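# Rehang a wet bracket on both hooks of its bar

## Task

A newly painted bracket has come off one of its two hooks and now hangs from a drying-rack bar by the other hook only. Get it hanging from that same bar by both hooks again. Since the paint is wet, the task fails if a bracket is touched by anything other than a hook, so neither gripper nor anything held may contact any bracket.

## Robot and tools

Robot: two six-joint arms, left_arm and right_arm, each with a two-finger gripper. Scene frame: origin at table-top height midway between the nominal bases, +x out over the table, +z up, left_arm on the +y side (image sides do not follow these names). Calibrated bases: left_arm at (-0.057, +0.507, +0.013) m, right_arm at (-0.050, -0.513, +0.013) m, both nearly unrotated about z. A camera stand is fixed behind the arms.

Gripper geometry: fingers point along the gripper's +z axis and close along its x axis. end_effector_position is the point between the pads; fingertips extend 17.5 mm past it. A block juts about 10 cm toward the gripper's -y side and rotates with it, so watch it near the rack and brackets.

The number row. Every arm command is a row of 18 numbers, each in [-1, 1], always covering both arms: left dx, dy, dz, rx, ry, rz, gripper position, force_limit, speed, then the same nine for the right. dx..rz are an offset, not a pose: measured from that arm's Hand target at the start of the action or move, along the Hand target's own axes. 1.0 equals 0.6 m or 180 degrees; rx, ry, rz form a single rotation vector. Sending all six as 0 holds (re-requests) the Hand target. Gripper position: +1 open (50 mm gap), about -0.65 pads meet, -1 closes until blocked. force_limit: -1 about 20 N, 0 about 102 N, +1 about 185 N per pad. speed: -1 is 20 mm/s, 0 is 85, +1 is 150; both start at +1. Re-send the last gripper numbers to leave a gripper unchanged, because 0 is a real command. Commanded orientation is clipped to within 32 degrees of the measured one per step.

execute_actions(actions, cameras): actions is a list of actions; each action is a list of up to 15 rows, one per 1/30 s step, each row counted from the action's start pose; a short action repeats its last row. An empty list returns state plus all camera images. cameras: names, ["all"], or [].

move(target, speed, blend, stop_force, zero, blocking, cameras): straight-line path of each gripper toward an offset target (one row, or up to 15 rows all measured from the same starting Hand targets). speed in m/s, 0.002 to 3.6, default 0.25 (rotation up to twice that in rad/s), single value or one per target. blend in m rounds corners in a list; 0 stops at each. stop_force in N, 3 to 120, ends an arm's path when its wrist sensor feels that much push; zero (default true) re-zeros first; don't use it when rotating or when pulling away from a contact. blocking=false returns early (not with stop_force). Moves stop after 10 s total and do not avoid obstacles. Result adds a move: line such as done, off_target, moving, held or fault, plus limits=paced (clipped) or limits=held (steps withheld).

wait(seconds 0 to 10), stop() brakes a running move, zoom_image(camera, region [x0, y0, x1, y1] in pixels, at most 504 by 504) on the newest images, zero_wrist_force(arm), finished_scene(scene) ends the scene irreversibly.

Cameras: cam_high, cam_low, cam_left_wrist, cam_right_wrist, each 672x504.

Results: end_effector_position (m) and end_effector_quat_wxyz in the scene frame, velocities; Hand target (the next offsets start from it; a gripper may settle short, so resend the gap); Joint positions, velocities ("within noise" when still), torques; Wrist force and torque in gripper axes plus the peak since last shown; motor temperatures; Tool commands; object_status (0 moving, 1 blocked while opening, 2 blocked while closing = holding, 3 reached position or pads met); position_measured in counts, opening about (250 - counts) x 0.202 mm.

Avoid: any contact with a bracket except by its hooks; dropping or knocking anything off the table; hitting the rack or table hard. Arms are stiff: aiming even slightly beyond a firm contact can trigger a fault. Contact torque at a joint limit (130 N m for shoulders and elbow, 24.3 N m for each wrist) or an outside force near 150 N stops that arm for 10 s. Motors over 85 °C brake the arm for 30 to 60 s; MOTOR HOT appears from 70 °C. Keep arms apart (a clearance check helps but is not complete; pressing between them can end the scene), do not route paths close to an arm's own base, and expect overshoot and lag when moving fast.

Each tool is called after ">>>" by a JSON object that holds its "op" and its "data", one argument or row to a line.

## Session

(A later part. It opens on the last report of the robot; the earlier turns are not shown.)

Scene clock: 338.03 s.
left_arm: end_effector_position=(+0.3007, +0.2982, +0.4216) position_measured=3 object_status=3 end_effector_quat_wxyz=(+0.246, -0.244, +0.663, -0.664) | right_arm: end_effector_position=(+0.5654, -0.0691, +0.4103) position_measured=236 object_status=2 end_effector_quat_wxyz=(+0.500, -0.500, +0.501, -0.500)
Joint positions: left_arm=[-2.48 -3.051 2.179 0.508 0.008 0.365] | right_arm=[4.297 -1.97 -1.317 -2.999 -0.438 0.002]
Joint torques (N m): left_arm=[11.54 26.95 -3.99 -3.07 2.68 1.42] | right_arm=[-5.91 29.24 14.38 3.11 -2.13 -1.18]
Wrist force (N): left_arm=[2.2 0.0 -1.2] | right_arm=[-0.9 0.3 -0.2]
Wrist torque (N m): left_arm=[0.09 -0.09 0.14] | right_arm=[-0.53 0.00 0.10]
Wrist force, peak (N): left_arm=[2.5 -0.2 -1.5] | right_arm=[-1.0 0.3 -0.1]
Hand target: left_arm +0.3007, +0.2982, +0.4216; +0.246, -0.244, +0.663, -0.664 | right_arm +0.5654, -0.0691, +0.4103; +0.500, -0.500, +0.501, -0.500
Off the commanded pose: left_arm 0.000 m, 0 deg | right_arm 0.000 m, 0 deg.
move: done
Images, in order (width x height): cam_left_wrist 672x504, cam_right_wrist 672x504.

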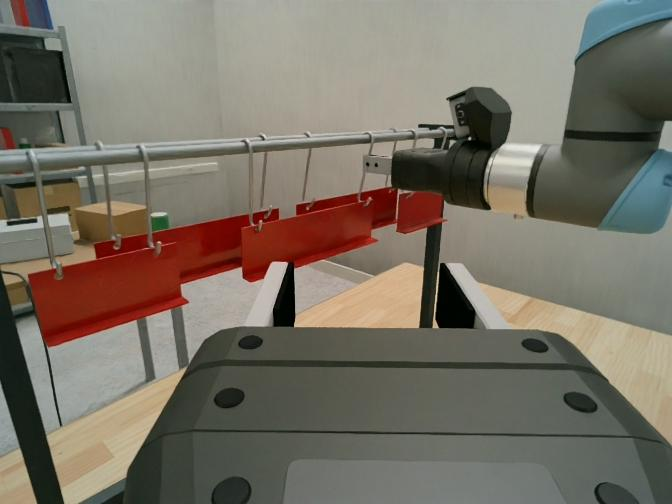

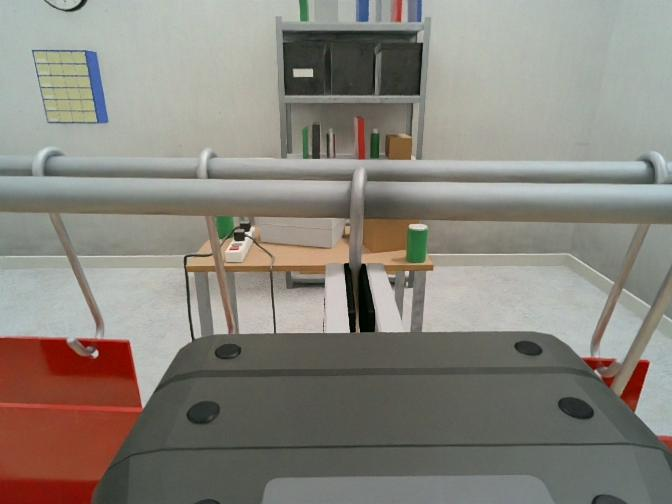

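>>> {"op": "move", "data": {
  "target": [0,0,0,0,0,0,1,1,1,0,0.002,0,0,0,0,-1,-0.7,-0.7],
  "speed": 0.003,
  "stop_force": 3
}}

>>> {"op": "move", "data": {
  "target": [0,0,0,0,0,0,1,1,1,0,0,0,0,0,0,1,-0.7,-1],
  "cameras": ["cam_right_wrist","cam_left_wrist"]
}}

Scene clock: 340.50 s.
left_arm: end_effector_position=(+0.3007, +0.2982, +0.4216) position_measured=3 object_status=3 end_effector_quat_wxyz=(+0.246, -0.244, +0.663, -0.664) | right_arm: end_effector_position=(+0.5654, -0.0691, +0.4100) position_measured=236 object_status=2 end_effector_quat_wxyz=(+0.500, -0.500, +0.501, -0.500)
Joint positions: left_arm=[-2.48 -3.051 2.179 0.508 0.008 0.365] | right_arm=[4.297 -1.97 -1.317 -2.999 -0.438 0.002]
Joint torques (N m): left_arm=[12.19 26.61 -4.77 -3.28 2.42 1.37] | right_arm=[-5.71 30.42 29.58 -1.63 -2.01 -1.03]
Wrist force (N): left_arm=[2.2 0.0 -1.1] | right_arm=[-0.9 -5.8 0.3]
Wrist torque (N m): left_arm=[0.09 -0.11 0.14] | right_arm=[-0.59 -0.01 0.10]
Wrist force, peak (N): left_arm=[2.4 -0.4 -1.4] | right_arm=[-0.9 -5.8 0.3]
Hand target: left_arm +0.3007, +0.2982, +0.4216; +0.246, -0.244, +0.663, -0.664 | right_arm +0.5654, -0.0691, +0.4100; +0.500, -0.500, +0.501, -0.500 (not the last commanded pose)
Off the commanded pose: left_arm 0.000 m, 0 deg | right_arm 0.001 m, 0 deg.
move: contact (right_arm)

Scene clock: 343.10 s.
left_arm: end_effector_position=(+0.3007, +0.2982, +0.4216) position_measured=3 object_status=3 end_effector_quat_wxyz=(+0.246, -0.244, +0.663, -0.664) | right_arm: end_effector_position=(+0.5654, -0.0691, +0.4100) position_measured=3 object_status=3 end_effector_quat_wxyz=(+0.500, -0.500, +0.501, -0.500)
Joint positions: left_arm=[-2.48 -3.051 2.179 0.508 0.008 0.365] | right_arm=[4.297 -1.97 -1.317 -2.999 -0.438 0.002]
Joint torques (N m): left_arm=[11.82 26.69 -4.58 -3.03 2.58 1.38] | right_arm=[-4.55 39.76 38.05 2.82 -1.51 -1.02]
Wrist force (N): left_arm=[1.8 -0.3 -1.2] | right_arm=[-0.7 -1.3 -0.2]
Wrist torque (N m): left_arm=[0.04 -0.03 0.13] | right_arm=[-0.54 -0.01 0.10]
Wrist force, peak (N): left_arm=[2.4 -0.2 -1.5] | right_arm=[-0.6 -5.7 0.0]
Hand target: left_arm +0.3007, +0.2982, +0.4216; +0.246, -0.244, +0.663, -0.664 | right_arm +0.5654, -0.0691, +0.4100; +0.500, -0.500, +0.501, -0.500
Off the commanded pose: left_arm 0.000 m, 0 deg | right_arm 0.000 m, 0 deg.
move: done
Images, in order (width x height): cam_left_wrist 672x504, cam_right_wrist 672x504.

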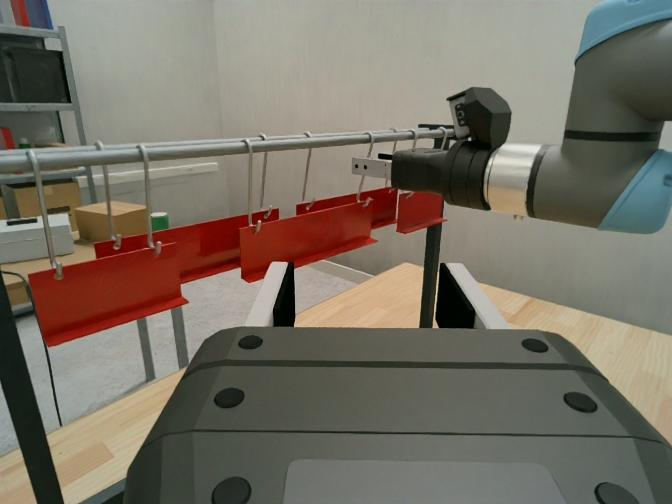

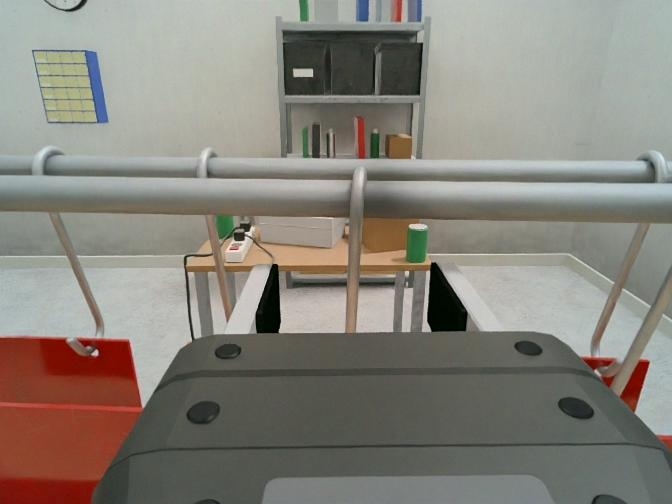

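>>> {"op": "move", "data": {
  "target": [
    [0,0,0,0,0,0,1,1,1,0,0,-0.1,0,0,0,1,-0.7,-1],
    [0,0,0,0,0,0,1,1,1,0,0,-0.35,0,0,0,1,-0.7,-1]
  ],
  "speed": [0.06,0.2],
  "blend": 0.02,
  "cameras": ["all"]
}}

>>> {"op": "zoom_image", "data": {
  "camera": "cam_left_wrist",
  "region": [230, 110, 460, 290]
}}

>>> {"op": "zoom_image", "data": {
  "camera": "cam_right_wrist",
  "region": [100, 150, 500, 450]
}}

Scene clock: 347.13 s.
left_arm: end_effector_position=(+0.3007, +0.2982, +0.4216) position_measured=3 object_status=3 end_effector_quat_wxyz=(+0.246, -0.244, +0.663, -0.664) | right_arm: end_effector_position=(+0.3555, -0.0689, +0.4103) position_measured=3 object_status=3 end_effector_quat_wxyz=(+0.500, -0.500, +0.500, -0.500)
Joint positions: left_arm=[-2.48 -3.051 2.179 0.508 0.008 0.365] | right_arm=[4.708 -1.732 -1.627 -2.959 -0.028 0.034]
Joint torques (N m): left_arm=[11.4 26.79 -4.83 -3.09 2.53 1.34] | right_arm=[6.14 39.45 12.52 -2.27 1.92 1.33]
Wrist force (N): left_arm=[2.2 -0.1 -1.3] | right_arm=[-0.6 -1.2 -0.3]
Wrist torque (N m): left_arm=[0.07 -0.10 0.14] | right_arm=[-0.53 -0.02 0.08]
Wrist force, peak (N): left_arm=[2.3 -0.4 -1.6] | right_arm=[-1.0 -1.3 -1.8]
Hand target: left_arm +0.3007, +0.2982, +0.4216; +0.246, -0.244, +0.663, -0.664 | right_arm +0.3554, -0.0689, +0.4103; +0.500, -0.500, +0.501, -0.500
Off the commanded pose: left_arm 0.000 m, 0 deg | right_arm 0.000 m, 0 deg.
move: done

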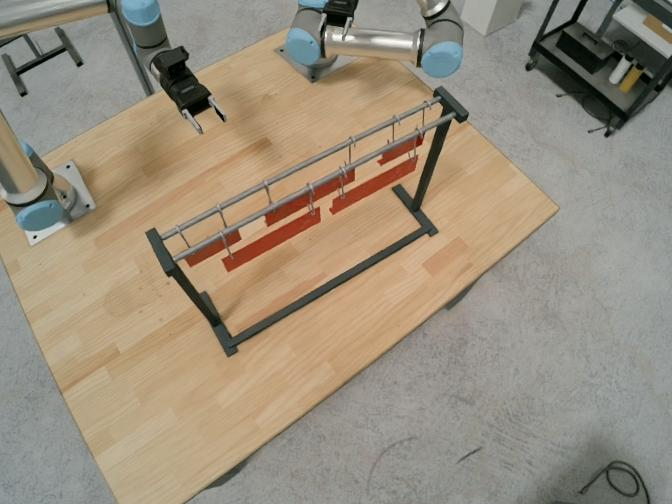

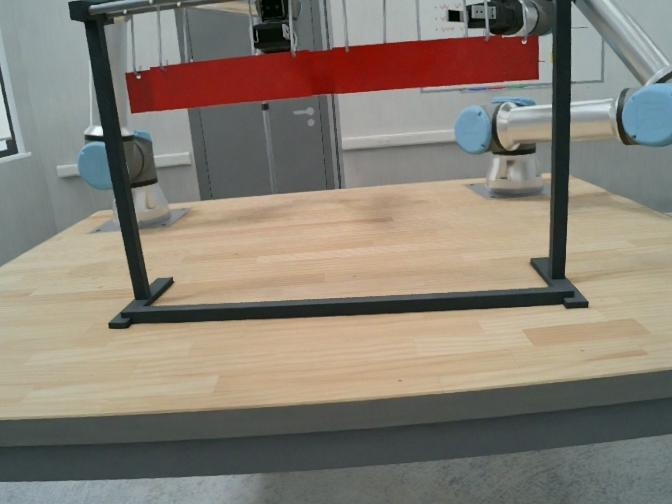

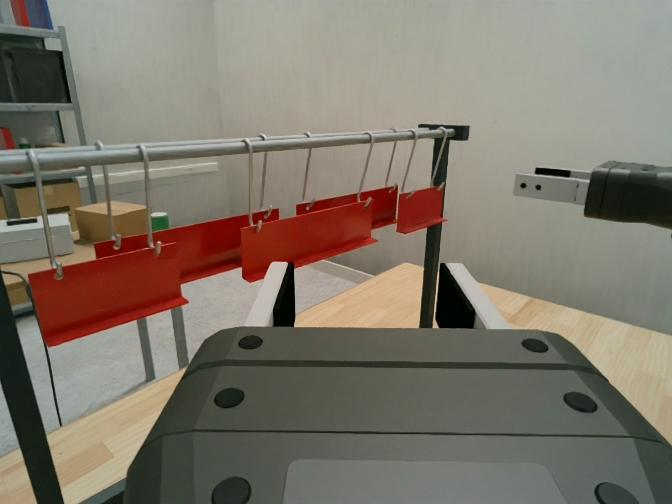

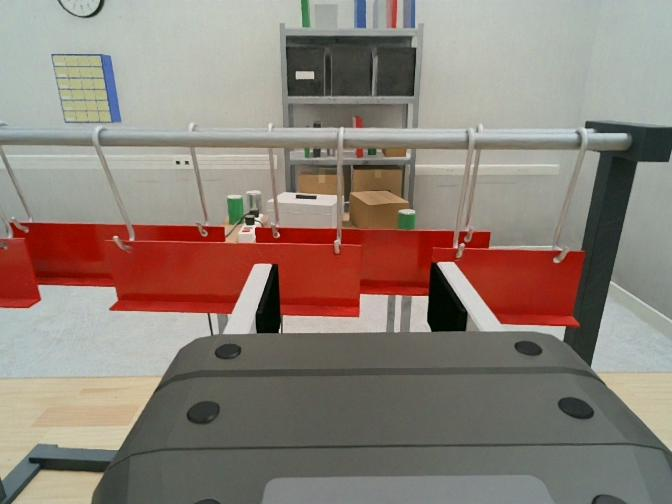

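Scaled by 2.191.

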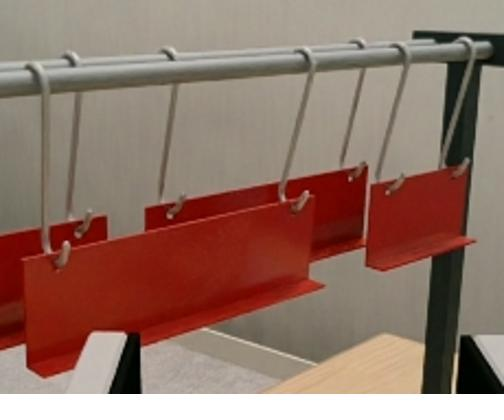

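Scaled by 1.260.

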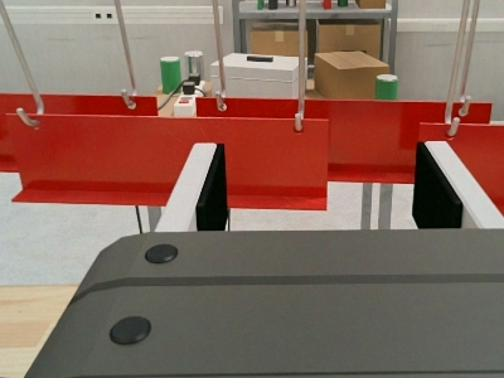

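Bracket hangs level on both hooks.

>>> {"op": "finished_scene", "data": {
  "scene": 1
}}

The scene is finished: the task was done.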